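# Move the LB bottle from fridge bin to bench

## Task

Find the bottle marked LB in the refrigerator's bin, lift it out and set it upright on the bench, while the other bottle stays upright inside the refrigerator; then close the refrigerator door. If neither bottle is marked LB, take nothing out, close the door, and press the CALL key on the operator panel until it latches down. A call placed in error cannot be undone.

## Robot and tools

Robot: two UR-type six-joint arms, left_arm and right_arm, each on its own carriage on one shared floor track. left_rail carries left_arm and is always the one at larger y; right_rail carries right_arm. These names do not match sides in the images. Each arm has a Robotiq 140 mm two-finger gripper. left_arm's fingers can fold at a hinge: grip with the outer quarter of the pads (near the tips) for a normal squeeze; deeper grips may be loose or too hard, and pressing the fingertips onto a surface folds them quietly and spoils the next grip. right_arm's fingers are rigid.

Frame: one scene frame fixed to the table, metres. Table top is z = 0, +z up, +x is the direction the arms face, +y to their left. The track runs along y at x = 0 (y = 0 at its middle); the table edge is at x = 0.17. Each arm base sits at x = 0, y = its carriage position_m, z = 0.04, facing +x. Gripper fingers point along the gripper's +z and close along its y; end_effector_position is the point between the closed pads, fingertips about 33 mm beyond it at small gaps (9 mm when wide open). A camera block juts about 10 cm toward the gripper's +x.

execute_actions: argument actions is a list holding one action (or empty, to just look). Optional cameras lists names (cam_high, cam_bench_left, cam_bench_mid, cam_bench_right, cam_left_wrist, cam_right_wrist, or "all"); images come only when asked or when actions is empty.
An action may have rows, steps, until, and device keys left_rail / right_rail.
- rows: 1 to 15 rows, each played for one 1/30 s step. Every row is one flat list of 18 numbers, each in [-1, 1], covering both arms even if one is idle: left_arm's 6 joint values, then its gripper position, force_limit, speed; then the same 9 for right_arm. Joint order: shoulder pan, shoulder lift, elbow, wrist 1, wrist 2, wrist 3.
- Joint values are offsets, not poses: they are measured from the Joint targets as they stood when the action began (not from the previous row), so sending the same offset in a new call moves further. Scale: 1.0 = 1.481 rad for pan and lift, 2.222 rad for elbow and the three wrists. Stated ranges: pan, lift and wrists ±6.283 rad, elbow ±3.142 rad; asking more than 0.010 rad beyond a limit gets the call refused. "joint sent to its limit" means a joint was clipped at its end.
- Gripper numbers are absolute commands, not offsets: position +1 = open 140 mm, about -0.8 pads touch, -1 closes until blocked. force_limit -1 to +1 (about 14 N to 58 N at slow close); speed -1 to +1 (about 30 to 250 mm/s); faster closes squeeze harder. Both start at +1. To leave a gripper unchanged, resend its last three numbers (0 is a real command).
- steps: 1 to 450 control steps, default 15, at least one per row. After the last row the arm keeps heading to that row's target. Big moves are speed-limited (about 2.09 rad/s pan/lift, 3.14 others) and may need several calls; motion lags commands by about 0.2 s.
- until: stops the action early, based on devices only, e.g. {"left_rail": {"position_status": ["!=", "moving"]}} or {"all": {"status": "ended"}}. Numbers need a comparison (=, !=, <, <=, >, >=).
- Rails: {"left_rail": {"position_m": y}} sets an absolute carriage place in metres (left_rail -0.8 to 1.5, right_rail -1.5 to 0.8), plus optional speed_m_s (0.01 to 1) and acceleration_factor (0.1 to 1); {"stop": true} brakes. Rows never move a carriage, but an arm rides with it. Send the drive, then wait with an until action; arrive before aiming the gripper at a scene point. Keep carriages at least 0.78 m apart. Any out-of-range value or unknown name refuses the whole call.

Results: Joint positions and Joint velocities per arm (rail in m, then six joints in rad); Joint targets (what each joint is commanded to; your next offsets start here); end_effector_position, end_effector_quat_wxyz and velocities in the scene frame (can be a few cm off); joint torques; Wrist force/torque in the gripper's own axes plus a peak line; Tool commands; rail position_m, position_status (moving, done, contact_stop, time_out, stopped, stopped_with_arm, stopped_for_other_arm, stopped_for_other_carriage) and position_answer (taken / not_taken). object_status: 0 moving, 1 blocked while opening, 2 blocked while closing (a grip), 3 reached the command or pads met (maybe nothing held). Always confirm 2 after closing. position_measured is in counts: 3 open, 75 about 100 mm, 139 about 60 mm, 200 about 20 mm, 230 pads together. "joint command not followed" means the clearance check altered that arm's targets.

zoom_image(camera, region [x0, y0, x1, y1] in pixels, at most 504 by 504) enlarges part of a camera's latest image; use it to read the bottle letters. zero_wrist_force(arm) tares that arm's force sensor. read_manual only returns licence text. finished_scene ends the scene for good; call it only when the bottles and door are settled.

Avoid: anything leaving the table (track and the metal strip count as off), dropping or releasing moving parts, hard hits on the fridge or bench, twisting the gripper with heavy off-centre loads, arms touching each other or a gripper closing on the other arm. A joint torque at its limit (elbow 132 N m, wrists 47.5) or about 150 N outside force halts the arm for 10 s. Long holding or stretching heats motors; a MOTOR HOT line warns before a brake stop.

Each tool is called after "Emit:" as name(argument=value, ...), one argument or row to a line, values as JSON.

## Session

Emit:
execute_actions(
  actions=[],
  cameras=["all"],
)

Scene clock: 0.00 s.
left_arm: end_effector_position=(+0.3563, +1.4026, +0.5790) position_measured=3 object_status=3 end_effector_quat_wxyz=(+0.000, +0.000, +1.000, +0.000) | right_arm: end_effector_position=(+0.3563, -1.3054, +0.5790) position_measured=3 object_status=3 end_effector_quat_wxyz=(+0.000, +0.000, +1.000, +0.000)
Joint positions: left_arm=[1.324 -0.281 -2.157 1.821 -1.235 -1.571 -0.28] | right_arm=[-1.384 -0.281 -2.157 1.821 -1.235 -1.571 -0.28]
Joint velocities: within noise
Joint torques (N m): no reading
Wrist force (N): no reading
Wrist torque (N m): no reading
Wrist force, peak (N): no reading
Joint targets: left_arm=[1.324 -0.281 -2.157 1.821 -1.235 -1.571 -0.280] | right_arm=[-1.384 -0.281 -2.157 1.821 -1.235 -1.571 -0.280]
Tool commands: left_gripper/position=+1.0 left_gripper/force_limit=+1.0 left_gripper/speed=+1.0 right_gripper/position=+1.0 right_gripper/force_limit=+1.0 right_gripper/speed=+1.0
left_rail: position_m=1.324 position_status=done
right_rail: position_m=-1.384 position_status=done

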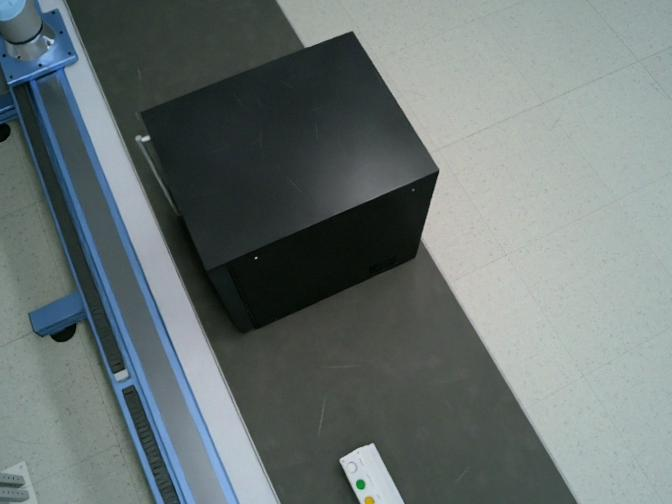

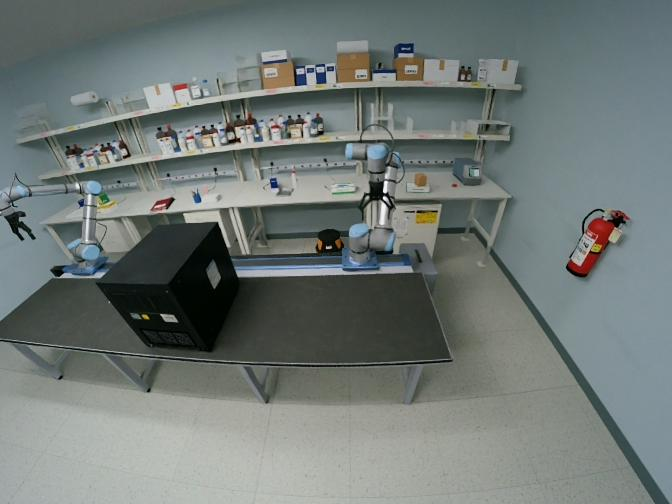

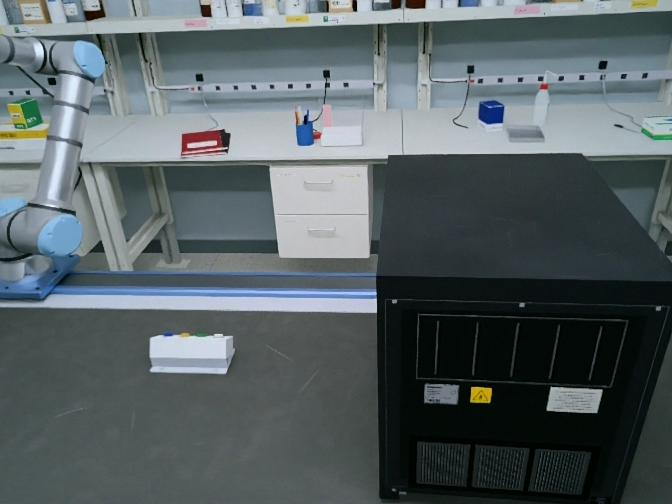

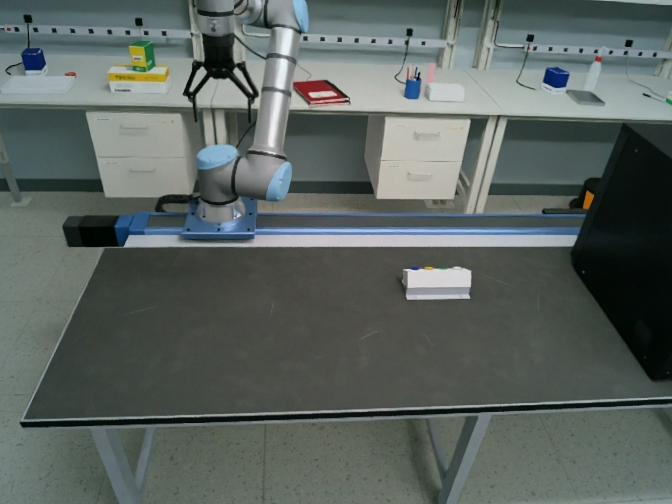

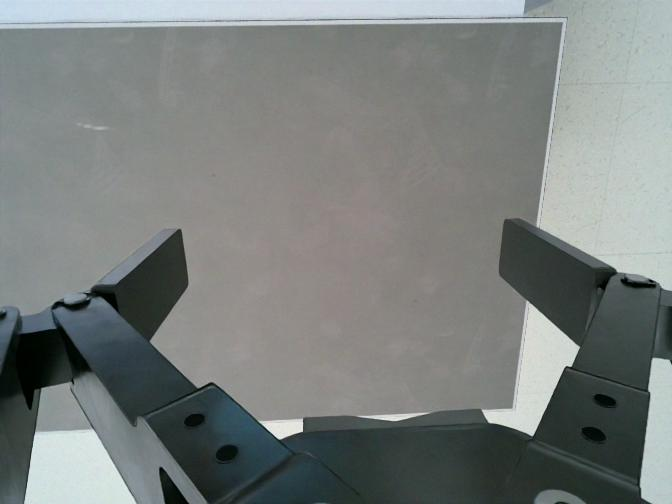

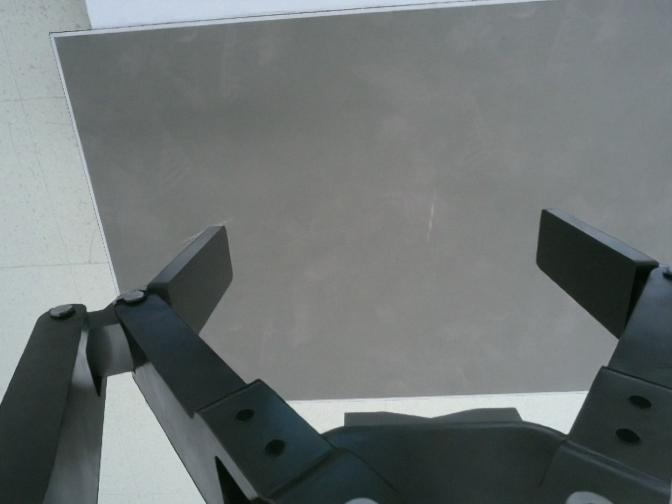

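Emit:
zoom_image(
  camera="cam_high",
  region=[100, 80, 260, 240],
)

Emit:
zoom_image(
  camera="cam_high",
  region=[320, 424, 430, 504],
)

Emit:
zoom_image(
  camera="cam_bench_mid",
  region=[130, 310, 260, 400],
)

Emit:
zoom_image(
  camera="cam_bench_left",
  region=[70, 190, 260, 370],
)

Scaled by 3.150 from the camera's 672x504 image, which has a finer 960x720 frame.

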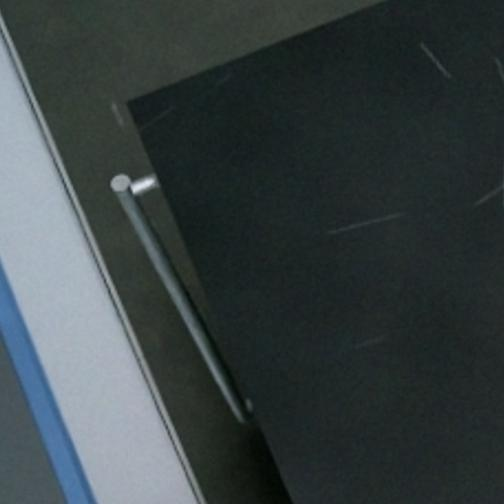

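Scaled by 4.582 from the camera's 672x504 image, which has a finer 960x720 frame.

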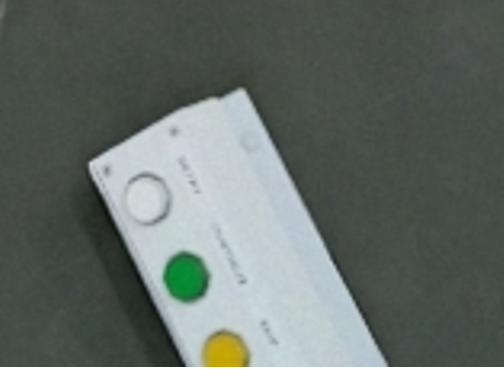

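Scaled by 3.877 from the camera's 672x504 image, which has a finer 960x720 frame.

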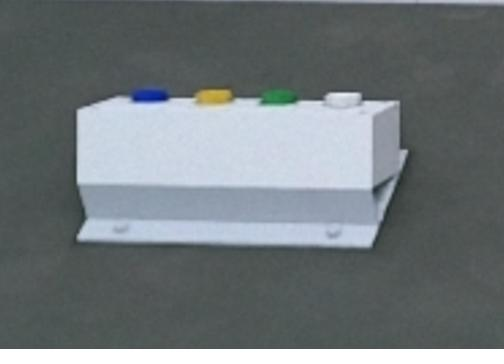

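Scaled by 2.653 from the camera's 672x504 image, which has a finer 960x720 frame.

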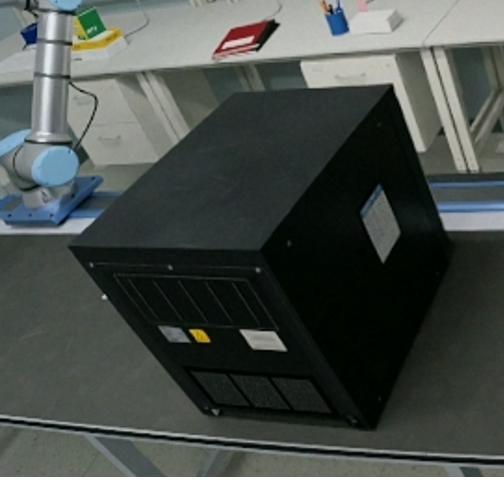

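Emit:
execute_actions(
  actions=[
    {"left_rail": {"position_m": 1.1, "speed_m_s": 0.4, "acceleration_factor": 0.7}, "steps": 90, "until": {"left_rail": {"position_status": ["!=", "moving"]}}},
  ],
)

Scene clock: 13.73 s.
left_arm: end_effector_position=(+0.3563, +1.1786, +0.5790) position_measured=3 object_status=3 end_effector_quat_wxyz=(+0.000, +0.000, +1.000, +0.000) | right_arm: end_effector_position=(+0.3563, -1.3054, +0.5790) position_measured=3 object_status=3 end_effector_quat_wxyz=(+0.000, +0.000, +1.000, +0.000)
Joint positions: left_arm=[1.1 -0.281 -2.157 1.821 -1.235 -1.571 -0.28] | right_arm=[-1.384 -0.281 -2.157 1.821 -1.235 -1.571 -0.281]
Joint torques (N m): left_arm=[0.91 -0.75 -50.62 -4.37 0.2 -0.12] | right_arm=[-1.92 1.84 -50.28 -4.62 0.09 0.48]
Wrist force (N): left_arm=[-0.1 -0.3 -0.1] | right_arm=[-0.3 -0.6 -0.1]
Wrist torque (N m): left_arm=[-0.08 0.02 0.00] | right_arm=[-0.13 0.07 0.00]
Wrist force, peak (N): left_arm=[0.5 1.0 0.0] | right_arm=[-0.9 -1.0 0.0]
Joint targets: left_arm=[1.100 -0.281 -2.157 1.821 -1.235 -1.571 -0.280] | right_arm=[-1.384 -0.281 -2.157 1.821 -1.235 -1.571 -0.280]
Tool commands: left_gripper/position=+1.0 left_gripper/force_limit=+1.0 left_gripper/speed=+1.0 right_gripper/position=+1.0 right_gripper/force_limit=+1.0 right_gripper/speed=+1.0
left_rail: position_m=1.100 speed_m_s=0.40 position_status=done
right_rail: position_m=-1.384 position_status=done

Emit:
execute_actions(
  actions=[
    {"rows": [[-1, 0, 0, 0, 0, 0, 1, 1, 1, 0, 0, 0, 0, 0, 0, 1, 1, 1]], "steps": 45},
  ],
)

Emit:
execute_actions(
  actions=[
    {"rows": [[-0.257, 0.822, -0.240, 0.399, 0.450, 0.126, 1, 1, 1, 0, 0, 0, 0, 0, 0, 1, 1, 1]], "steps": 60},
  ],
  cameras=["cam_left_wrist", "cam_high", "cam_bench_mid"],
)

Scene clock: 15.77 s.
left_arm: end_effector_position=(+0.1101, +0.7521, +0.5790) position_measured=3 object_status=3 end_effector_quat_wxyz=(+0.000, +0.675, +0.738, +0.000) | right_arm: end_effector_position=(+0.3563, -1.3054, +0.5790) position_measured=3 object_status=3 end_effector_quat_wxyz=(+0.000, +0.000, +1.000, +0.000)
Joint positions: left_arm=[1.1 -1.762 -2.157 1.821 -1.235 -1.571 -0.281] | right_arm=[-1.384 -0.281 -2.157 1.821 -1.235 -1.571 -0.281]
Joint torques (N m): left_arm=[-10.73 -12.28 -52.6 -4.17 0.28 -0.3] | right_arm=[-0.98 0.98 -51.1 -4.65 -0.13 0.43]
Wrist force (N): left_arm=[-0.2 0.2 -0.8] | right_arm=[-0.5 -0.6 0.3]
Wrist torque (N m): left_arm=[0.03 0.07 -0.02] | right_arm=[-0.15 0.12 0.00]
Wrist force, peak (N): left_arm=[2.7 10.7 0.0] | right_arm=[-0.6 -1.0 0.6]
Joint targets: left_arm=[1.100 -1.762 -2.157 1.821 -1.235 -1.571 -0.280] | right_arm=[-1.384 -0.281 -2.157 1.821 -1.235 -1.571 -0.280]
left_rail: position_m=1.100 speed_m_s=0.40 position_status=done
right_rail: position_m=-1.384 position_status=done

Scene clock: 17.97 s.
left_arm: end_effector_position=(+0.0006, +0.2495, +0.4002) position_measured=3 object_status=3 end_effector_quat_wxyz=(+0.000, +0.707, +0.000, +0.707) | right_arm: end_effector_position=(+0.3563, -1.3054, +0.5790) position_measured=3 object_status=3 end_effector_quat_wxyz=(+0.000, +0.000, +1.000, +0.000)
Joint positions: left_arm=[1.1 -2.142 -0.939 1.288 -0.348 -0.571 -0.001] | right_arm=[-1.384 -0.281 -2.157 1.821 -1.235 -1.571 -0.281]
Joint torques (N m): left_arm=[-10.7 -84.88 -34.69 4.8 2.33 4.06] | right_arm=[-1.58 0.9 -50.89 -5.01 -0.24 0.34]
Wrist force (N): left_arm=[-0.3 0.7 0.7] | right_arm=[-0.1 -0.9 -0.2]
Wrist torque (N m): left_arm=[-0.01 -0.12 0.26] | right_arm=[-0.20 0.01 0.00]
Wrist force, peak (N): left_arm=[-22.1 6.9 -4.2] | right_arm=[-0.5 -1.1 0.3]
Joint targets: left_arm=[1.100 -2.142 -0.939 1.288 -0.348 -0.571 -0.001] | right_arm=[-1.384 -0.281 -2.157 1.821 -1.235 -1.571 -0.280]
left_rail: position_m=1.100 speed_m_s=0.40 position_status=done
right_rail: position_m=-1.384 position_status=done
camera_calibration:
cam_left_wrist: T_world_to_cam=[[-0.0525394, -0.998485, -0.0163452, 0.262513], [-0.338979, 0.033228, -0.940207, 0.364592], [0.939326, -0.0438572, -0.340211, 0.331441], [0, 0, 0, 1]] pos_world=[-0.17395, 0.264537, 0.459843]
Images, in order (width x height): cam_high 672x504, cam_bench_mid 672x504, cam_left_wrist 672x504.

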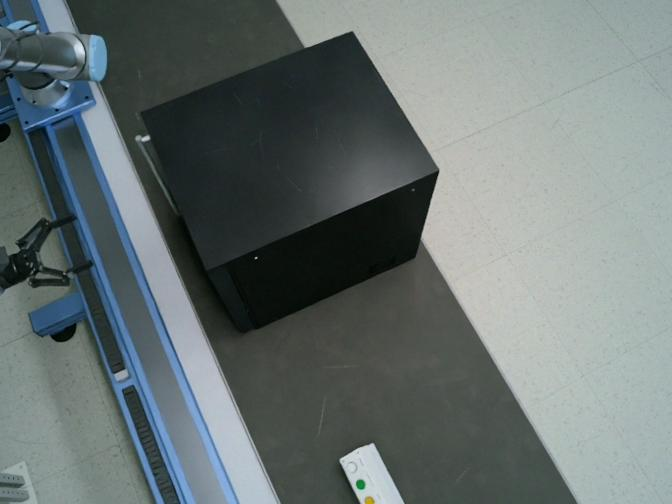

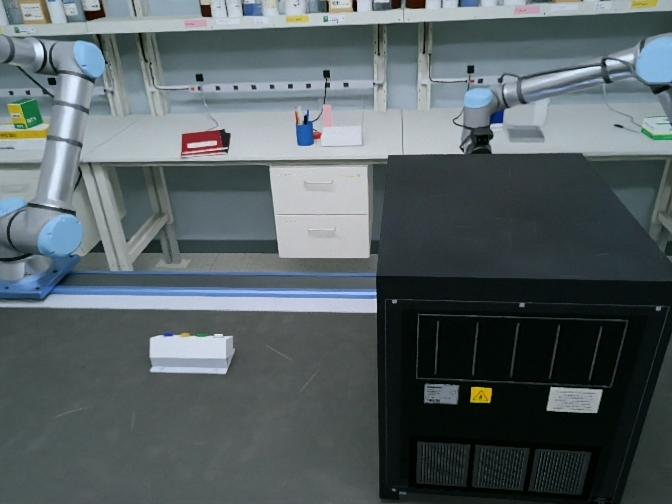

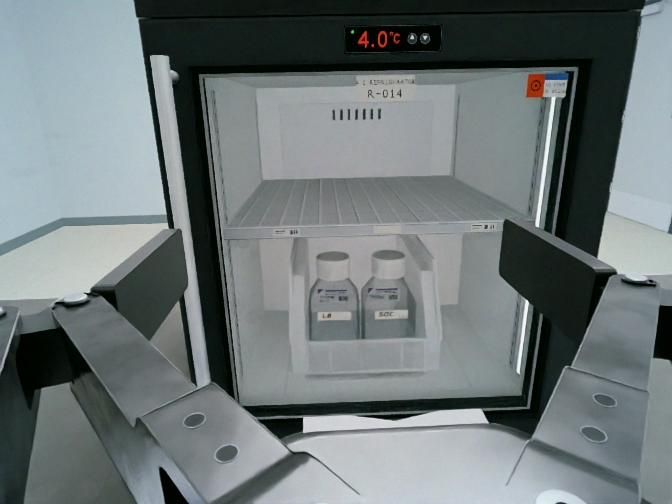

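Emit:
zoom_image(
  camera="cam_left_wrist",
  region=[280, 230, 450, 390],
)

Emit:
zoom_image(
  camera="cam_left_wrist",
  region=[130, 0, 640, 420],
)

Scaled by 2.965 from the camera's 672x504 image, which has a finer 960x720 frame.

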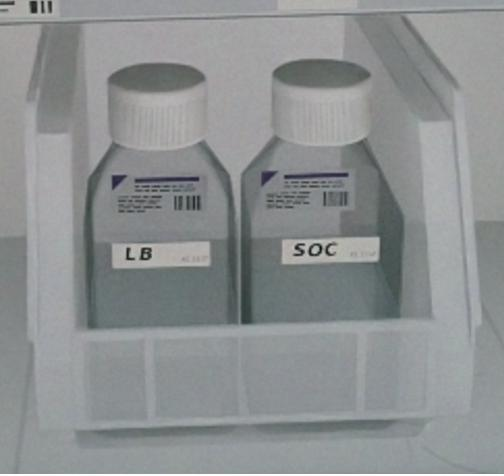

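Region (130, 0, 640, 420) is 510x420 pixels. A region can be at most 504 by 504 pixels.

Emit:
zoom_image(
  camera="cam_left_wrist",
  region=[130, 40, 290, 200],
)

Emit:
zoom_image(
  camera="cam_left_wrist",
  region=[480, 40, 650, 200],
)

Emit:
zoom_image(
  camera="cam_left_wrist",
  region=[180, 300, 560, 440],
)

Emit:
zoom_image(
  camera="cam_left_wrist",
  region=[200, 60, 560, 240],
)

Scaled by 3.150 from the camera's 672x504 image, which has a finer 960x720 frame.

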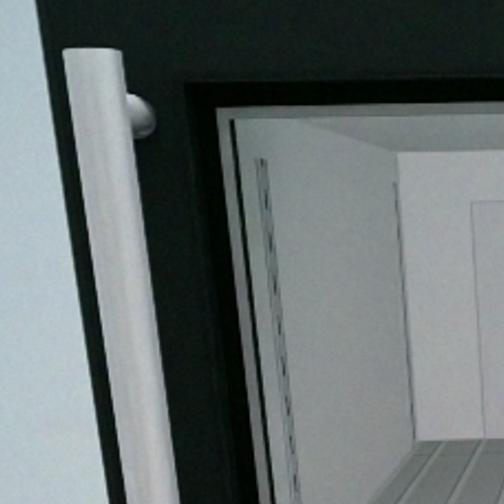

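Scaled by 2.965 from the camera's 672x504 image, which has a finer 960x720 frame.

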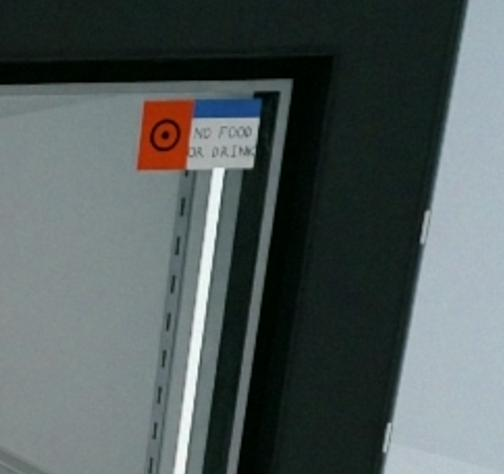

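Scaled by 1.326 from the camera's 672x504 image, which has a finer 960x720 frame.

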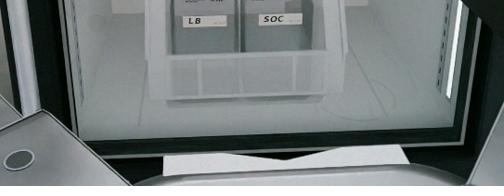

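Scaled by 1.400 from the camera's 672x504 image, which has a finer 960x720 frame.

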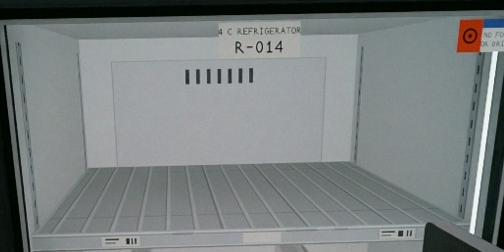

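Emit:
execute_actions(
  actions=[
    {"left_rail": {"position_m": 1.0, "speed_m_s": 0.3, "acceleration_factor": 0.6}, "steps": 90, "until": {"left_rail": {"position_status": ["!=", "moving"]}}},
  ],
)

Emit:
execute_actions(
  actions=[
    {"rows": [[0.0076, -0.2433, 0.3231, -0.1614, 0.0050, 0.0005, 1, 1, 1, 0, 0, 0, 0, 0, 0, 1, 1, 1]], "steps": 40},
  ],
  cameras=["cam_left_wrist", "cam_high"],
)

Scene clock: 41.30 s.
left_arm: end_effector_position=(+0.0006, +0.1495, +0.4002) position_measured=3 object_status=3 end_effector_quat_wxyz=(+0.000, +0.707, +0.000, +0.707) | right_arm: end_effector_position=(+0.3563, -1.3054, +0.5790) position_measured=3 object_status=3 end_effector_quat_wxyz=(+0.000, +0.000, +1.000, +0.000)
Joint positions: left_arm=[1 -2.143 -0.939 1.288 -0.348 -0.571 -0.001] | right_arm=[-1.384 -0.281 -2.157 1.821 -1.235 -1.571 -0.281]
Joint torques (N m): left_arm=[-8.53 -89.31 -38.17 4.99 2.18 3.91] | right_arm=[-2.86 1.4 -51.47 -4.81 -0.09 0.82]
Wrist force (N): left_arm=[-0.1 1.3 0.3] | right_arm=[-0.6 -0.4 0.1]
Wrist torque (N m): left_arm=[0.11 -0.15 0.26] | right_arm=[-0.09 0.13 0.00]
Wrist force, peak (N): left_arm=[0.3 2.0 0.7] | right_arm=[-0.5 -1.2 0.0]
Joint targets: left_arm=[1.000 -2.142 -0.939 1.288 -0.348 -0.571 -0.001] | right_arm=[-1.384 -0.281 -2.157 1.821 -1.235 -1.571 -0.280]
Tool commands: left_gripper/position=+1.0 left_gripper/force_limit=+1.0 left_gripper/speed=+1.0 right_gripper/position=+1.0 right_gripper/force_limit=+1.0 right_gripper/speed=+1.0
left_rail: position_m=1.000 speed_m_s=0.30 position_status=done
right_rail: position_m=-1.384 position_status=done

Scene clock: 42.83 s.
left_arm: end_effector_position=(+0.1696, +0.3996, +0.3201) position_measured=3 object_status=3 end_effector_quat_wxyz=(+0.000, +0.707, +0.000, +0.707) | right_arm: end_effector_position=(+0.3563, -1.3054, +0.5790) position_measured=3 object_status=3 end_effector_quat_wxyz=(+0.000, +0.000, +1.000, +0.000)
Joint positions: left_arm=[1 -2.131 -1.3 2.006 -0.707 -0.56 0.001] | right_arm=[-1.384 -0.281 -2.157 1.821 -1.235 -1.571 -0.281]
Joint torques (N m): left_arm=[10.06 -74.24 -24.35 -1.08 1.94 3.61] | right_arm=[-2.35 2.16 -50.91 -4.61 0.05 0.45]
Wrist force (N): left_arm=[0.1 0.7 0.4] | right_arm=[-0.5 -1.0 0.3]
Wrist torque (N m): left_arm=[-0.04 -0.14 0.28] | right_arm=[-0.23 0.11 0.00]
Wrist force, peak (N): left_arm=[21.9 8.3 -3.5] | right_arm=[-0.8 -0.9 0.2]
Joint targets: left_arm=[1.000 -2.131 -1.300 2.006 -0.707 -0.560 0.001] | right_arm=[-1.384 -0.281 -2.157 1.821 -1.235 -1.571 -0.280]
left_rail: position_m=1.000 speed_m_s=0.30 position_status=done
right_rail: position_m=-1.384 position_status=done
camera_calibration:
cam_left_wrist: T_world_to_cam=[[-0.0523898, -0.998491, -0.016469, 0.420008], [-0.339486, 0.0333172, -0.940021, 0.341661], [0.939151, -0.0436565, -0.34072, 0.152205], [0, 0, 0, 1]] pos_world=[-0.00495023, 0.414636, 0.379945]
Images, in order (width x height): cam_high 672x504, cam_left_wrist 672x504.

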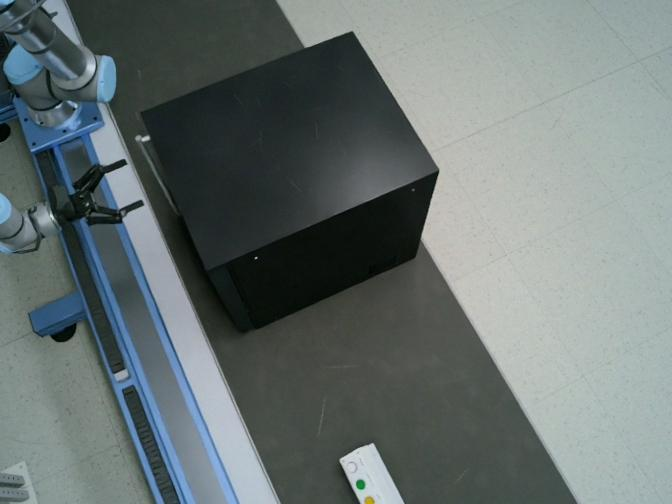

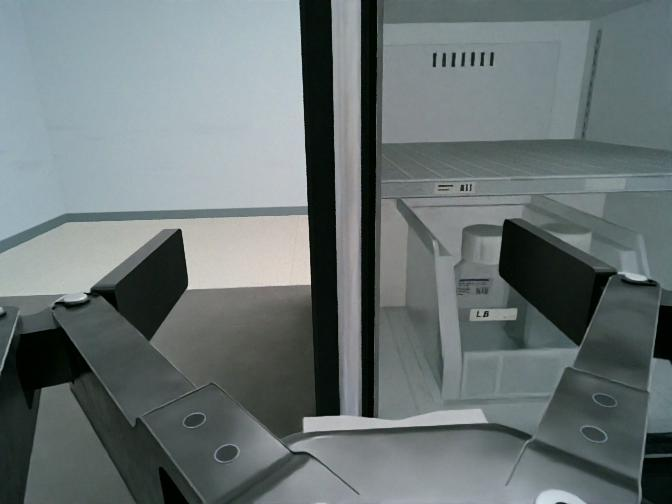

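Emit:
zoom_image(
  camera="cam_left_wrist",
  region=[280, 180, 440, 340],
)

Emit:
zoom_image(
  camera="cam_left_wrist",
  region=[380, 130, 640, 420],
)

Emit:
zoom_image(
  camera="cam_high",
  region=[90, 90, 250, 250],
)

Scaled by 3.150 from the camera's 672x504 image, which has a finer 960x720 frame.

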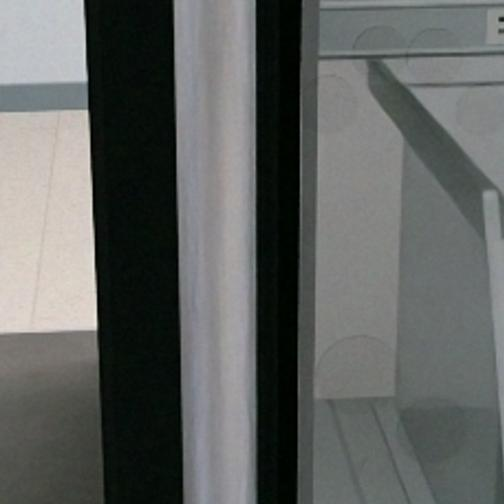

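Scaled by 1.738 from the camera's 672x504 image, which has a finer 960x720 frame.

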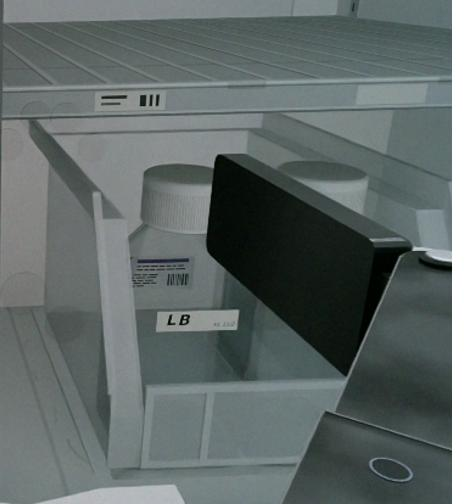

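Scaled by 3.150 from the camera's 672x504 image, which has a finer 960x720 frame.

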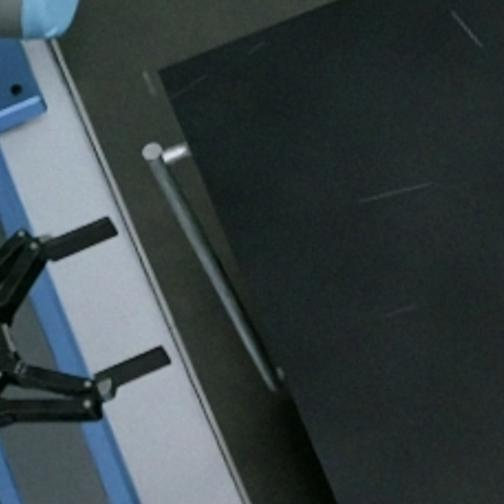

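Emit:
execute_actions(
  actions=[
    {"rows": [[0.0102, -0.0011, 0.0011, -0.0003, 0.0068, -0.0001, 1, 1, 1, 0, 0, 0, 0, 0, 0, 1, 1, 1], [0.0204, -0.0022, 0.0022, -0.0006, 0.0135, -0.0002, 1, 1, 1, 0, 0, 0, 0, 0, 0, 1, 1, 1], [0.0305, -0.0034, 0.0034, -0.0008, 0.0203, -0.0003, 1, 1, 1, 0, 0, 0, 0, 0, 0, 1, 1, 1], [0.0407, -0.0045, 0.0045, -0.0011, 0.0270, -0.0004, 1, 1, 1, 0, 0, 0, 0, 0, 0, 1, 1, 1], [0.0509, -0.0056, 0.0056, -0.0014, 0.0338, -0.0005, 1, 1, 1, 0, 0, 0, 0, 0, 0, 1, 1, 1]], "steps": 25},
  ],
  cameras=["cam_left_wrist", "cam_high"],
)

Scene clock: 46.43 s.
left_arm: end_effector_position=(+0.2183, +0.3944, +0.3199) position_measured=3 object_status=3 end_effector_quat_wxyz=(+0.000, +0.707, +0.000, +0.707) | right_arm: end_effector_position=(+0.3563, -1.3054, +0.5790) position_measured=3 object_status=3 end_effector_quat_wxyz=(+0.000, +0.000, +1.000, +0.000)
Joint positions: left_arm=[1 -2.056 -1.308 2.018 -0.71 -0.485 -0.001] | right_arm=[-1.384 -0.281 -2.157 1.821 -1.235 -1.571 -0.281]
Joint torques (N m): left_arm=[8.81 -70.85 -24.6 -1.62 2.57 -4.21] | right_arm=[-0.9 0.55 -53.05 -4.57 -0.19 0.83]
Wrist force (N): left_arm=[0.0 1.3 1.4] | right_arm=[-0.4 -0.7 0.2]
Wrist torque (N m): left_arm=[0.14 -0.08 0.36] | right_arm=[-0.16 0.09 0.00]
Wrist force, peak (N): left_arm=[0.1 1.4 3.7] | right_arm=[-0.2 -1.4 -0.3]
Joint targets: left_arm=[1.000 -2.056 -1.308 2.018 -0.710 -0.485 -0.001] | right_arm=[-1.384 -0.281 -2.157 1.821 -1.235 -1.571 -0.280]
left_rail: position_m=1.000 speed_m_s=0.30 position_status=done
right_rail: position_m=-1.384 position_status=done
camera_calibration:
cam_left_wrist: T_world_to_cam=[[-0.052098, -0.998509, -0.0162818, 0.417284], [-0.339001, 0.0330187, -0.940206, 0.35816], [0.939342, -0.0434633, -0.340216, 0.105827], [0, 0, 0, 1]] pos_world=[0.0437491, 0.409435, 0.379543]
Images, in order (width x height): cam_high 672x504, cam_left_wrist 672x504.

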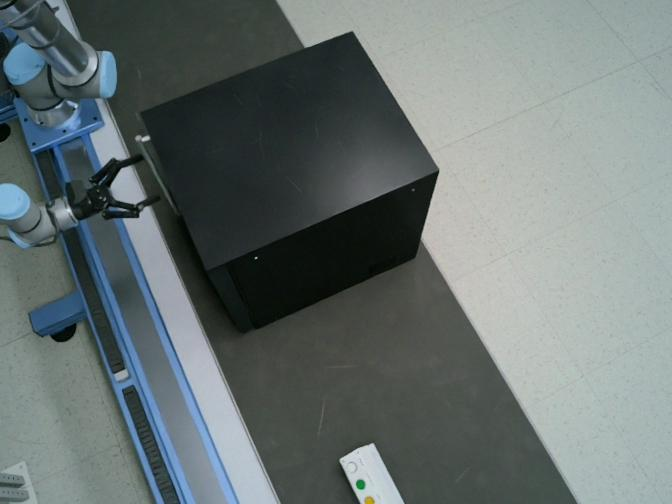

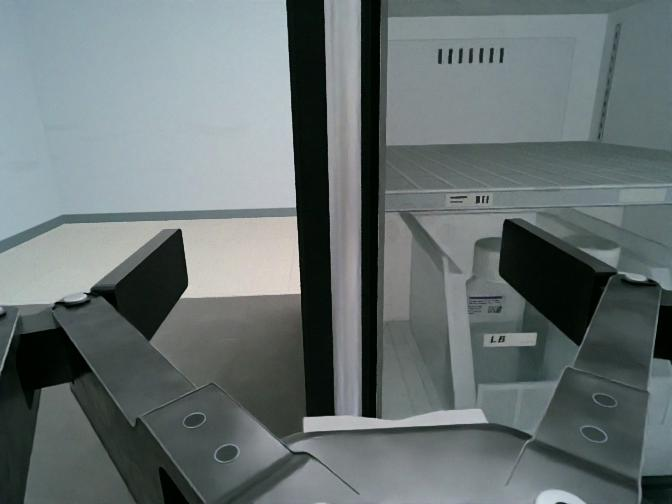

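Emit:
zoom_image(
  camera="cam_left_wrist",
  region=[280, 180, 440, 340],
)

Emit:
zoom_image(
  camera="cam_high",
  region=[100, 110, 200, 230],
)

Scaled by 3.150 from the camera's 672x504 image, which has a finer 960x720 frame.

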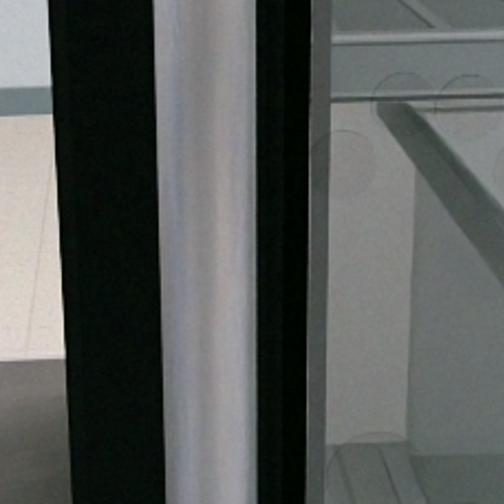

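Scaled by 4.200 from the camera's 672x504 image, which has a finer 960x720 frame.

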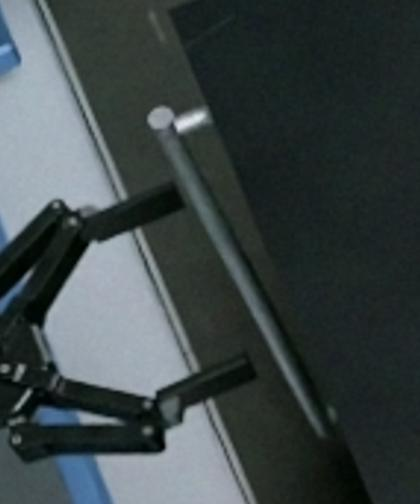

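Emit:
zero_wrist_force(
  arm="left_arm",
)

Emit:
execute_actions(
  actions=[
    {"rows": [[0, 0, 0, 0, 0, 0, -1, 0.3, -1, 0, 0, 0, 0, 0, 0, 1, 1, 1]], "steps": 190},
  ],
  cameras=["cam_left_wrist", "cam_high"],
)

Wrist force sensor zeroed.

Scene clock: 54.50 s.
left_arm: end_effector_position=(+0.2183, +0.3944, +0.3199) position_measured=211 object_status=2 end_effector_quat_wxyz=(+0.000, +0.707, +0.000, +0.707) | right_arm: end_effector_position=(+0.3563, -1.3054, +0.5790) position_measured=3 object_status=3 end_effector_quat_wxyz=(+0.000, +0.000, +1.000, +0.000)
Joint positions: left_arm=[1 -2.056 -1.308 2.018 -0.71 -0.485 -0.001] | right_arm=[-1.384 -0.281 -2.157 1.821 -1.235 -1.571 -0.281]
Joint torques (N m): left_arm=[9.1 -71.67 -25.17 9.01 -17.77 -3.57] | right_arm=[-1.12 0.14 -52.19 -4.88 0.2 0.88]
Wrist force (N, zeroed by zero_wrist_force on left_arm): left_arm=[-5.4 44.2 3.9] | right_arm=[-0.6 -0.3 0.6]
Wrist torque (N m, zeroed by zero_wrist_force on left_arm): left_arm=[-1.14 -0.19 -0.12] | right_arm=[-0.07 0.13 -0.01]
Wrist force, peak (N, zeroed by zero_wrist_force on left_arm): left_arm=[-5.6 44.6 4.4] | right_arm=[-0.6 -1.1 0.2]
Joint targets: left_arm=[1.000 -2.056 -1.308 2.018 -0.710 -0.485 -0.001] | right_arm=[-1.384 -0.281 -2.157 1.821 -1.235 -1.571 -0.280]
left_rail: position_m=1.000 speed_m_s=0.30 position_status=done
right_rail: position_m=-1.384 position_status=done
camera_calibration:
cam_left_wrist: T_world_to_cam=[[-0.052098, -0.998509, -0.0162818, 0.417184], [-0.339001, 0.0330187, -0.940206, 0.358164], [0.939342, -0.0434633, -0.340216, 0.105822], [0, 0, 0, 1]] pos_world=[0.0437491, 0.409335, 0.379543]
Images, in order (width x height): cam_high 672x504, cam_left_wrist 672x504.

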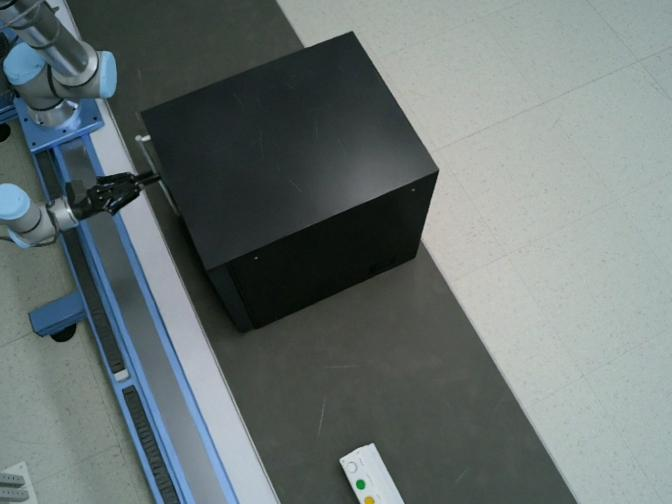

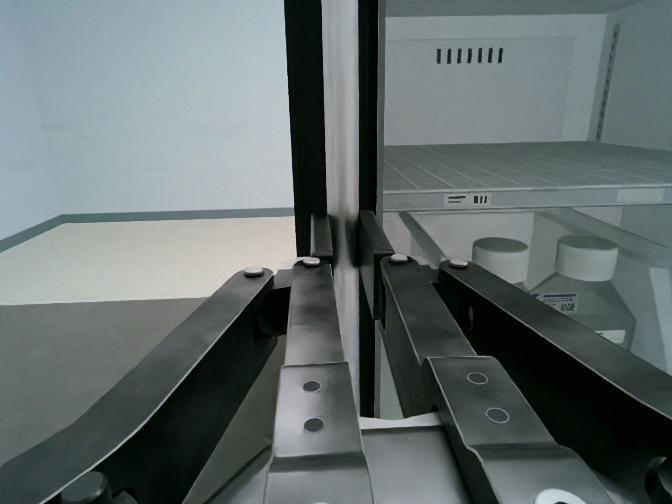

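Emit:
zoom_image(
  camera="cam_left_wrist",
  region=[260, 160, 460, 320],
)

Scaled by 2.520 from the camera's 672x504 image, which has a finer 960x720 frame.

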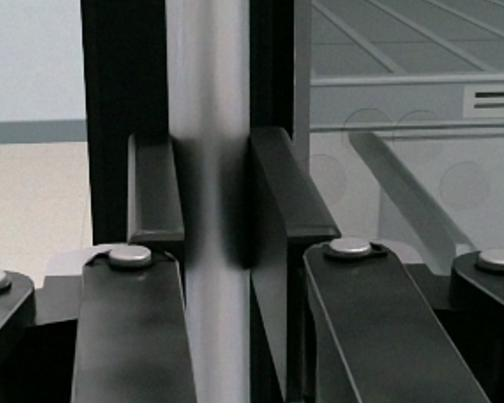

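Emit:
execute_actions(
  actions=[
    {"rows": [[0.0004, 0.0007, -0.0006, 0.0002, 0.0003, 0, -1, 0.3, -1, 0, 0, 0, 0, 0, 0, 1, 1, 1], [0.0008, 0.0014, -0.0013, 0.0003, 0.0005, 0, -1, 0.3, -1, 0, 0, 0, 0, 0, 0, 1, 1, 1]], "steps": 20},
  ],
)

Scene clock: 57.03 s.
left_arm: end_effector_position=(+0.2183, +0.3930, +0.3199) position_measured=211 object_status=2 end_effector_quat_wxyz=(+0.000, +0.707, +0.000, +0.707) | right_arm: end_effector_position=(+0.3563, -1.3054, +0.5790) position_measured=3 object_status=3 end_effector_quat_wxyz=(+0.000, +0.000, +1.000, +0.000)
Joint positions: left_arm=[1 -2.055 -1.306 2.015 -0.709 -0.484 -0.001] | right_arm=[-1.384 -0.281 -2.157 1.821 -1.235 -1.571 -0.281]
Joint torques (N m): left_arm=[13.18 -43.47 -46.83 1.68 4.33 -3.2] | right_arm=[-1.07 0.5 -52.64 -4.52 0.07 1.14]
Wrist force (N, zeroed by zero_wrist_force on left_arm): left_arm=[1.8 -5.1 -8.1] | right_arm=[-0.6 -0.7 0.2]
Wrist torque (N m, zeroed by zero_wrist_force on left_arm): left_arm=[-0.15 -0.08 -0.13] | right_arm=[-0.18 0.12 0.00]
Wrist force, peak (N, zeroed by zero_wrist_force on left_arm): left_arm=[-5.3 44.5 3.9] | right_arm=[-0.4 -1.1 0.5]
Joint targets: left_arm=[1.000 -2.055 -1.306 2.015 -0.710 -0.484 -0.001] | right_arm=[-1.384 -0.281 -2.157 1.821 -1.235 -1.571 -0.280]
left_rail: position_m=1.000 speed_m_s=0.30 position_status=done
right_rail: position_m=-1.384 position_status=done

Emit:
execute_actions(
  actions=[
    {"rows": [[-0.0021, 0.0008, -0.0007, 0.0002, -0.0014, 0, -1, 0.3, -1, 0, 0, 0, 0, 0, 0, 1, 1, 1], [-0.0041, 0.0016, -0.0014, 0.0005, -0.0028, 0, -1, 0.3, -1, 0, 0, 0, 0, 0, 0, 1, 1, 1], [-0.0062, 0.0024, -0.0022, 0.0007, -0.0041, 0, -1, 0.3, -1, 0, 0, 0, 0, 0, 0, 1, 1, 1], [-0.0082, 0.0032, -0.0029, 0.0009, -0.0055, 0, -1, 0.3, -1, 0, 0, 0, 0, 0, 0, 1, 1, 1], [-0.0103, 0.0040, -0.0036, 0.0012, -0.0069, 0, -1, 0.3, -1, 0, 0, 0, 0, 0, 0, 1, 1, 1], [-0.0124, 0.0048, -0.0043, 0.0014, -0.0083, 0, -1, 0.3, -1, 0, 0, 0, 0, 0, 0, 1, 1, 1], [-0.0144, 0.0056, -0.0050, 0.0016, -0.0097, 0, -1, 0.3, -1, 0, 0, 0, 0, 0, 0, 1, 1, 1], [-0.0165, 0.0064, -0.0058, 0.0018, -0.0110, 0, -1, 0.3, -1, 0, 0, 0, 0, 0, 0, 1, 1, 1], [-0.0185, 0.0072, -0.0065, 0.0021, -0.0124, 0, -1, 0.3, -1, 0, 0, 0, 0, 0, 0, 1, 1, 1], [-0.0206, 0.0080, -0.0072, 0.0023, -0.0138, 0, -1, 0.3, -1, 0, 0, 0, 0, 0, 0, 1, 1, 1]], "steps": 25},
  ],
  cameras=["cam_left_wrist", "cam_high"],
)

Scene clock: 60.00 s.
left_arm: end_effector_position=(+0.1957, +0.3896, +0.3199) position_measured=211 object_status=2 end_effector_quat_wxyz=(+0.000, +0.707, +0.000, +0.707) | right_arm: end_effector_position=(+0.3563, -1.3054, +0.5790) position_measured=3 object_status=3 end_effector_quat_wxyz=(+0.000, +0.000, +1.000, +0.000)
Joint positions: left_arm=[1 -2.085 -1.294 1.999 -0.704 -0.514 -0.001] | right_arm=[-1.384 -0.281 -2.157 1.821 -1.235 -1.571 -0.281]
Joint torques (N m): left_arm=[-14.82 -42.76 -56.74 3.3 6.02 -2.25] | right_arm=[-3.05 1.11 -52.64 -4.49 -0.02 0.98]
Wrist force (N, zeroed by zero_wrist_force on left_arm): left_arm=[1.0 -23.1 -2.7] | right_arm=[-0.4 -1.0 0.0]
Wrist torque (N m, zeroed by zero_wrist_force on left_arm): left_arm=[0.44 -0.08 -0.16] | right_arm=[-0.22 0.08 0.00]
Wrist force, peak (N, zeroed by zero_wrist_force on left_arm): left_arm=[1.6 -23.6 -3.6] | right_arm=[-1.1 -0.9 -0.6]
Joint targets: left_arm=[1.000 -2.085 -1.294 1.999 -0.704 -0.514 -0.001] | right_arm=[-1.384 -0.281 -2.157 1.821 -1.235 -1.571 -0.280]
left_rail: position_m=1.000 speed_m_s=0.30 position_status=done
right_rail: position_m=-1.384 position_status=done
camera_calibration:
cam_left_wrist: T_world_to_cam=[[-0.0518061, -0.998512, -0.017025, 0.41149], [-0.338601, 0.0336007, -0.94033, 0.350464], [0.939503, -0.0429501, -0.339838, 0.126489], [0, 0, 0, 1]] pos_world=[0.0211484, 0.404535, 0.379544]
Images, in order (width x height): cam_high 672x504, cam_left_wrist 672x504.

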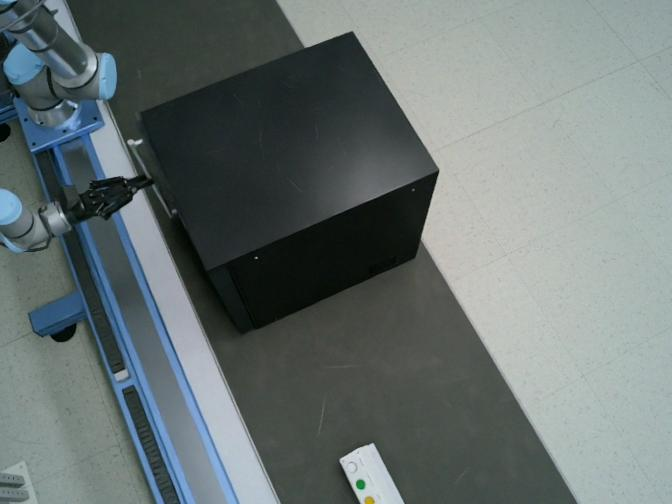

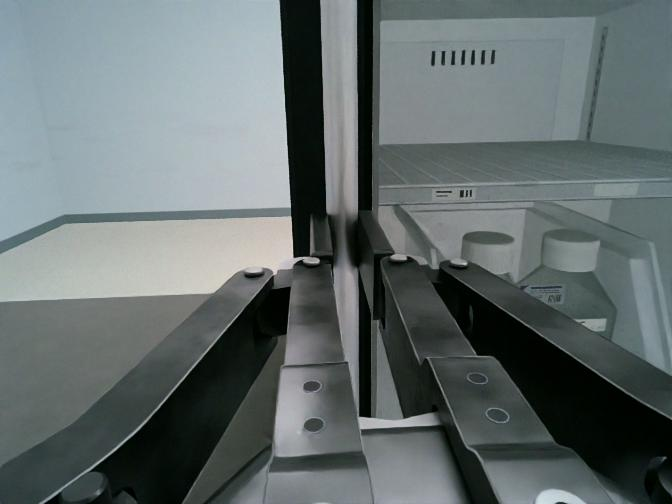

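Emit:
execute_actions(
  actions=[
    {"rows": [[-0.0022, 0.0011, -0.0010, 0.0003, -0.0014, 0, -1, 0.3, -1, 0, 0, 0, 0, 0, 0, 1, 1, 1], [-0.0043, 0.0021, -0.0020, 0.0005, -0.0029, 0, -1, 0.3, -1, 0, 0, 0, 0, 0, 0, 1, 1, 1], [-0.0065, 0.0032, -0.0029, 0.0008, -0.0043, 0, -1, 0.3, -1, 0, 0, 0, 0, 0, 0, 1, 1, 1], [-0.0086, 0.0042, -0.0039, 0.0010, -0.0057, 0, -1, 0.3, -1, 0, 0, 0, 0, 0, 0, 1, 1, 1], [-0.0108, 0.0053, -0.0049, 0.0013, -0.0071, 0, -1, 0.3, -1, 0, 0, 0, 0, 0, 0, 1, 1, 1], [-0.0129, 0.0063, -0.0059, 0.0015, -0.0086, 0, -1, 0.3, -1, 0, 0, 0, 0, 0, 0, 1, 1, 1], [-0.0151, 0.0074, -0.0069, 0.0018, -0.0100, 0, -1, 0.3, -1, 0, 0, 0, 0, 0, 0, 1, 1, 1], [-0.0172, 0.0084, -0.0079, 0.0021, -0.0114, 0, -1, 0.3, -1, 0, 0, 0, 0, 0, 0, 1, 1, 1], [-0.0194, 0.0095, -0.0088, 0.0023, -0.0129, 0, -1, 0.3, -1, 0, 0, 0, 0, 0, 0, 1, 1, 1], [-0.0215, 0.0105, -0.0098, 0.0026, -0.0143, 0, -1, 0.3, -1, 0, 0, 0, 0, 0, 0, 1, 1, 1], [-0.0237, 0.0116, -0.0108, 0.0028, -0.0157, 0, -1, 0.3, -1, 0, 0, 0, 0, 0, 0, 1, 1, 1], [-0.0258, 0.0126, -0.0118, 0.0031, -0.0171, 0, -1, 0.3, -1, 0, 0, 0, 0, 0, 0, 1, 1, 1], [-0.0280, 0.0137, -0.0128, 0.0033, -0.0186, 0, -1, 0.3, -1, 0, 0, 0, 0, 0, 0, 1, 1, 1], [-0.0301, 0.0147, -0.0137, 0.0036, -0.0200, 0, -1, 0.3, -1, 0, 0, 0, 0, 0, 0, 1, 1, 1], [-0.0323, 0.01575, -0.0147, 0.0039, -0.0214, 0, -1, 0.3, -1, 0, 0, 0, 0, 0, 0, 1, 1, 1]], "steps": 27},
  ],
)

Scene clock: 62.93 s.
left_arm: end_effector_position=(+0.1575, +0.3826, +0.3198) position_measured=211 object_status=2 end_effector_quat_wxyz=(+0.000, +0.707, +0.000, +0.707) | right_arm: end_effector_position=(+0.3563, -1.3054, +0.5790) position_measured=3 object_status=3 end_effector_quat_wxyz=(+0.000, +0.000, +1.000, +0.000)
Joint positions: left_arm=[1 -2.133 -1.271 1.966 -0.696 -0.562 -0.001] | right_arm=[-1.384 -0.281 -2.157 1.821 -1.235 -1.571 -0.281]
Joint torques (N m): left_arm=[-13.63 -45.8 -51.21 2.52 1.85 -1.44] | right_arm=[-1.91 0.76 -53.36 -4.79 -0.15 1.12]
Wrist force (N, zeroed by zero_wrist_force on left_arm): left_arm=[6.2 -12.7 -2.1] | right_arm=[-0.5 -0.3 0.0]
Wrist torque (N m, zeroed by zero_wrist_force on left_arm): left_arm=[0.24 0.00 -0.03] | right_arm=[-0.07 0.12 0.00]
Wrist force, peak (N, zeroed by zero_wrist_force on left_arm): left_arm=[4.9 -40.4 -6.3] | right_arm=[-0.4 -1.2 0.0]
Joint targets: left_arm=[1.000 -2.133 -1.271 1.966 -0.696 -0.562 -0.001] | right_arm=[-1.384 -0.281 -2.157 1.821 -1.235 -1.571 -0.280]
left_rail: position_m=1.000 speed_m_s=0.30 position_status=done
right_rail: position_m=-1.384 position_status=done

Emit:
execute_actions(
  actions=[
    {"rows": [[-0.0024, 0.0020, -0.0019, 0.0006, -0.0016, 0, -1, 0.3, -1, 0, 0, 0, 0, 0, 0, 1, 1, 1], [-0.0048, 0.0039, -0.0038, 0.0011, -0.0032, 0, -1, 0.3, -1, 0, 0, 0, 0, 0, 0, 1, 1, 1], [-0.0072, 0.0059, -0.0057, 0.0017, -0.0048, 0, -1, 0.3, -1, 0, 0, 0, 0, 0, 0, 1, 1, 1], [-0.0096, 0.0079, -0.0076, 0.0023, -0.0064, 0, -1, 0.3, -1, 0, 0, 0, 0, 0, 0, 1, 1, 1], [-0.0120, 0.0099, -0.0095, 0.0029, -0.0080, 0, -1, 0.3, -1, 0, 0, 0, 0, 0, 0, 1, 1, 1], [-0.0144, 0.0118, -0.0113, 0.0034, -0.0096, 0, -1, 0.3, -1, 0, 0, 0, 0, 0, 0, 1, 1, 1], [-0.0168, 0.0138, -0.0132, 0.0040, -0.0112, 0, -1, 0.3, -1, 0, 0, 0, 0, 0, 0, 1, 1, 1], [-0.0192, 0.0158, -0.0151, 0.0046, -0.0128, 0, -1, 0.3, -1, 0, 0, 0, 0, 0, 0, 1, 1, 1], [-0.0216, 0.0177, -0.0170, 0.0051, -0.0144, 0, -1, 0.3, -1, 0, 0, 0, 0, 0, 0, 1, 1, 1], [-0.0240, 0.0197, -0.0189, 0.0057, -0.0160, 0, -1, 0.3, -1, 0, 0, 0, 0, 0, 0, 1, 1, 1], [-0.0264, 0.0217, -0.0208, 0.0063, -0.0176, 0, -1, 0.3, -1, 0, 0, 0, 0, 0, 0, 1, 1, 1], [-0.0288, 0.0236, -0.0227, 0.0069, -0.0192, 0, -1, 0.3, -1, 0, 0, 0, 0, 0, 0, 1, 1, 1], [-0.0312, 0.0256, -0.0246, 0.0074, -0.0208, 0, -1, 0.3, -1, 0, 0, 0, 0, 0, 0, 1, 1, 1], [-0.0336, 0.0276, -0.0265, 0.0080, -0.0224, 0, -1, 0.3, -1, 0, 0, 0, 0, 0, 0, 1, 1, 1], [-0.0360, 0.0296, -0.0284, 0.0086, -0.0240, 0, -1, 0.3, -1, 0, 0, 0, 0, 0, 0, 1, 1, 1]], "steps": 27},
  ],
)

Scene clock: 65.33 s.
left_arm: end_effector_position=(+0.1061, +0.3667, +0.3198) position_measured=211 object_status=2 end_effector_quat_wxyz=(+0.000, +0.707, +0.000, +0.707) | right_arm: end_effector_position=(+0.3563, -1.3054, +0.5790) position_measured=3 object_status=3 end_effector_quat_wxyz=(+0.000, +0.000, +1.000, +0.000)
Joint positions: left_arm=[1 -2.186 -1.227 1.903 -0.677 -0.615 -0.001] | right_arm=[-1.384 -0.281 -2.157 1.821 -1.235 -1.571 -0.281]
Joint torques (N m): left_arm=[-11.08 -47.96 -55.18 1.25 8.04 -0.63] | right_arm=[-4.13 2.2 -53.19 -4.95 -0.35 1.13]
Wrist force (N, zeroed by zero_wrist_force on left_arm): left_arm=[9.3 -29.2 -9.0] | right_arm=[-0.5 -0.4 -0.1]
Wrist torque (N m, zeroed by zero_wrist_force on left_arm): left_arm=[0.72 0.00 -0.02] | right_arm=[-0.10 0.10 0.00]
Wrist force, peak (N, zeroed by zero_wrist_force on left_arm): left_arm=[7.0 -61.2 -17.3] | right_arm=[-0.4 -1.3 -0.2]
Joint targets: left_arm=[1.000 -2.186 -1.227 1.903 -0.677 -0.615 -0.001] | right_arm=[-1.384 -0.281 -2.157 1.821 -1.235 -1.571 -0.280]
left_rail: position_m=1.000 speed_m_s=0.30 position_status=done
right_rail: position_m=-1.384 position_status=done

Emit:
execute_actions(
  actions=[
    {"rows": [[-0.0021, 0.0026, -0.0026, 0.0008, -0.0014, 0, -1, 0.3, -1, 0, 0, 0, 0, 0, 0, 1, 1, 1], [-0.0043, 0.0052, -0.0051, 0.0017, -0.0029, 0, -1, 0.3, -1, 0, 0, 0, 0, 0, 0, 1, 1, 1], [-0.0064, 0.0077, -0.0077, 0.0025, -0.0043, 0, -1, 0.3, -1, 0, 0, 0, 0, 0, 0, 1, 1, 1], [-0.0086, 0.0103, -0.0102, 0.0033, -0.0057, 0, -1, 0.3, -1, 0, 0, 0, 0, 0, 0, 1, 1, 1], [-0.0107, 0.0129, -0.0128, 0.0042, -0.0072, 0, -1, 0.3, -1, 0, 0, 0, 0, 0, 0, 1, 1, 1], [-0.0129, 0.0155, -0.0153, 0.0050, -0.0086, 0, -1, 0.3, -1, 0, 0, 0, 0, 0, 0, 1, 1, 1], [-0.0150, 0.0181, -0.0179, 0.0058, -0.0100, 0, -1, 0.3, -1, 0, 0, 0, 0, 0, 0, 1, 1, 1], [-0.0172, 0.0206, -0.0204, 0.0066, -0.0115, 0, -1, 0.3, -1, 0, 0, 0, 0, 0, 0, 1, 1, 1], [-0.0193, 0.0232, -0.0230, 0.0075, -0.0129, 0, -1, 0.3, -1, 0, 0, 0, 0, 0, 0, 1, 1, 1], [-0.0215, 0.0258, -0.0255, 0.0083, -0.0143, 0, -1, 0.3, -1, 0, 0, 0, 0, 0, 0, 1, 1, 1]], "steps": 22},
  ],
)

Scene clock: 68.20 s.
left_arm: end_effector_position=(+0.0690, +0.3518, +0.3197) position_measured=211 object_status=2 end_effector_quat_wxyz=(+0.000, +0.707, +0.000, +0.707) | right_arm: end_effector_position=(+0.3563, -1.3054, +0.5790) position_measured=3 object_status=3 end_effector_quat_wxyz=(+0.000, +0.000, +1.000, +0.000)
Joint positions: left_arm=[1 -2.218 -1.189 1.847 -0.658 -0.647 -0.001] | right_arm=[-1.384 -0.281 -2.157 1.821 -1.235 -1.571 -0.281]
Joint torques (N m): left_arm=[-11.71 -52.62 -50.58 2.35 2.16 0.04] | right_arm=[-1.97 2.16 -53.18 -4.75 -0.25 1.04]
Wrist force (N, zeroed by zero_wrist_force on left_arm): left_arm=[8.1 -13.8 -5.0] | right_arm=[0.3 -0.9 0.1]
Wrist torque (N m, zeroed by zero_wrist_force on left_arm): left_arm=[0.27 0.13 0.00] | right_arm=[-0.21 -0.07 0.00]
Wrist force, peak (N, zeroed by zero_wrist_force on left_arm): left_arm=[6.3 -45.2 -16.2] | right_arm=[-0.7 -0.9 -0.5]
Joint targets: left_arm=[1.000 -2.218 -1.189 1.847 -0.658 -0.647 -0.001] | right_arm=[-1.384 -0.281 -2.157 1.821 -1.235 -1.571 -0.280]
left_rail: position_m=1.000 speed_m_s=0.30 position_status=done
right_rail: position_m=-1.384 position_status=done


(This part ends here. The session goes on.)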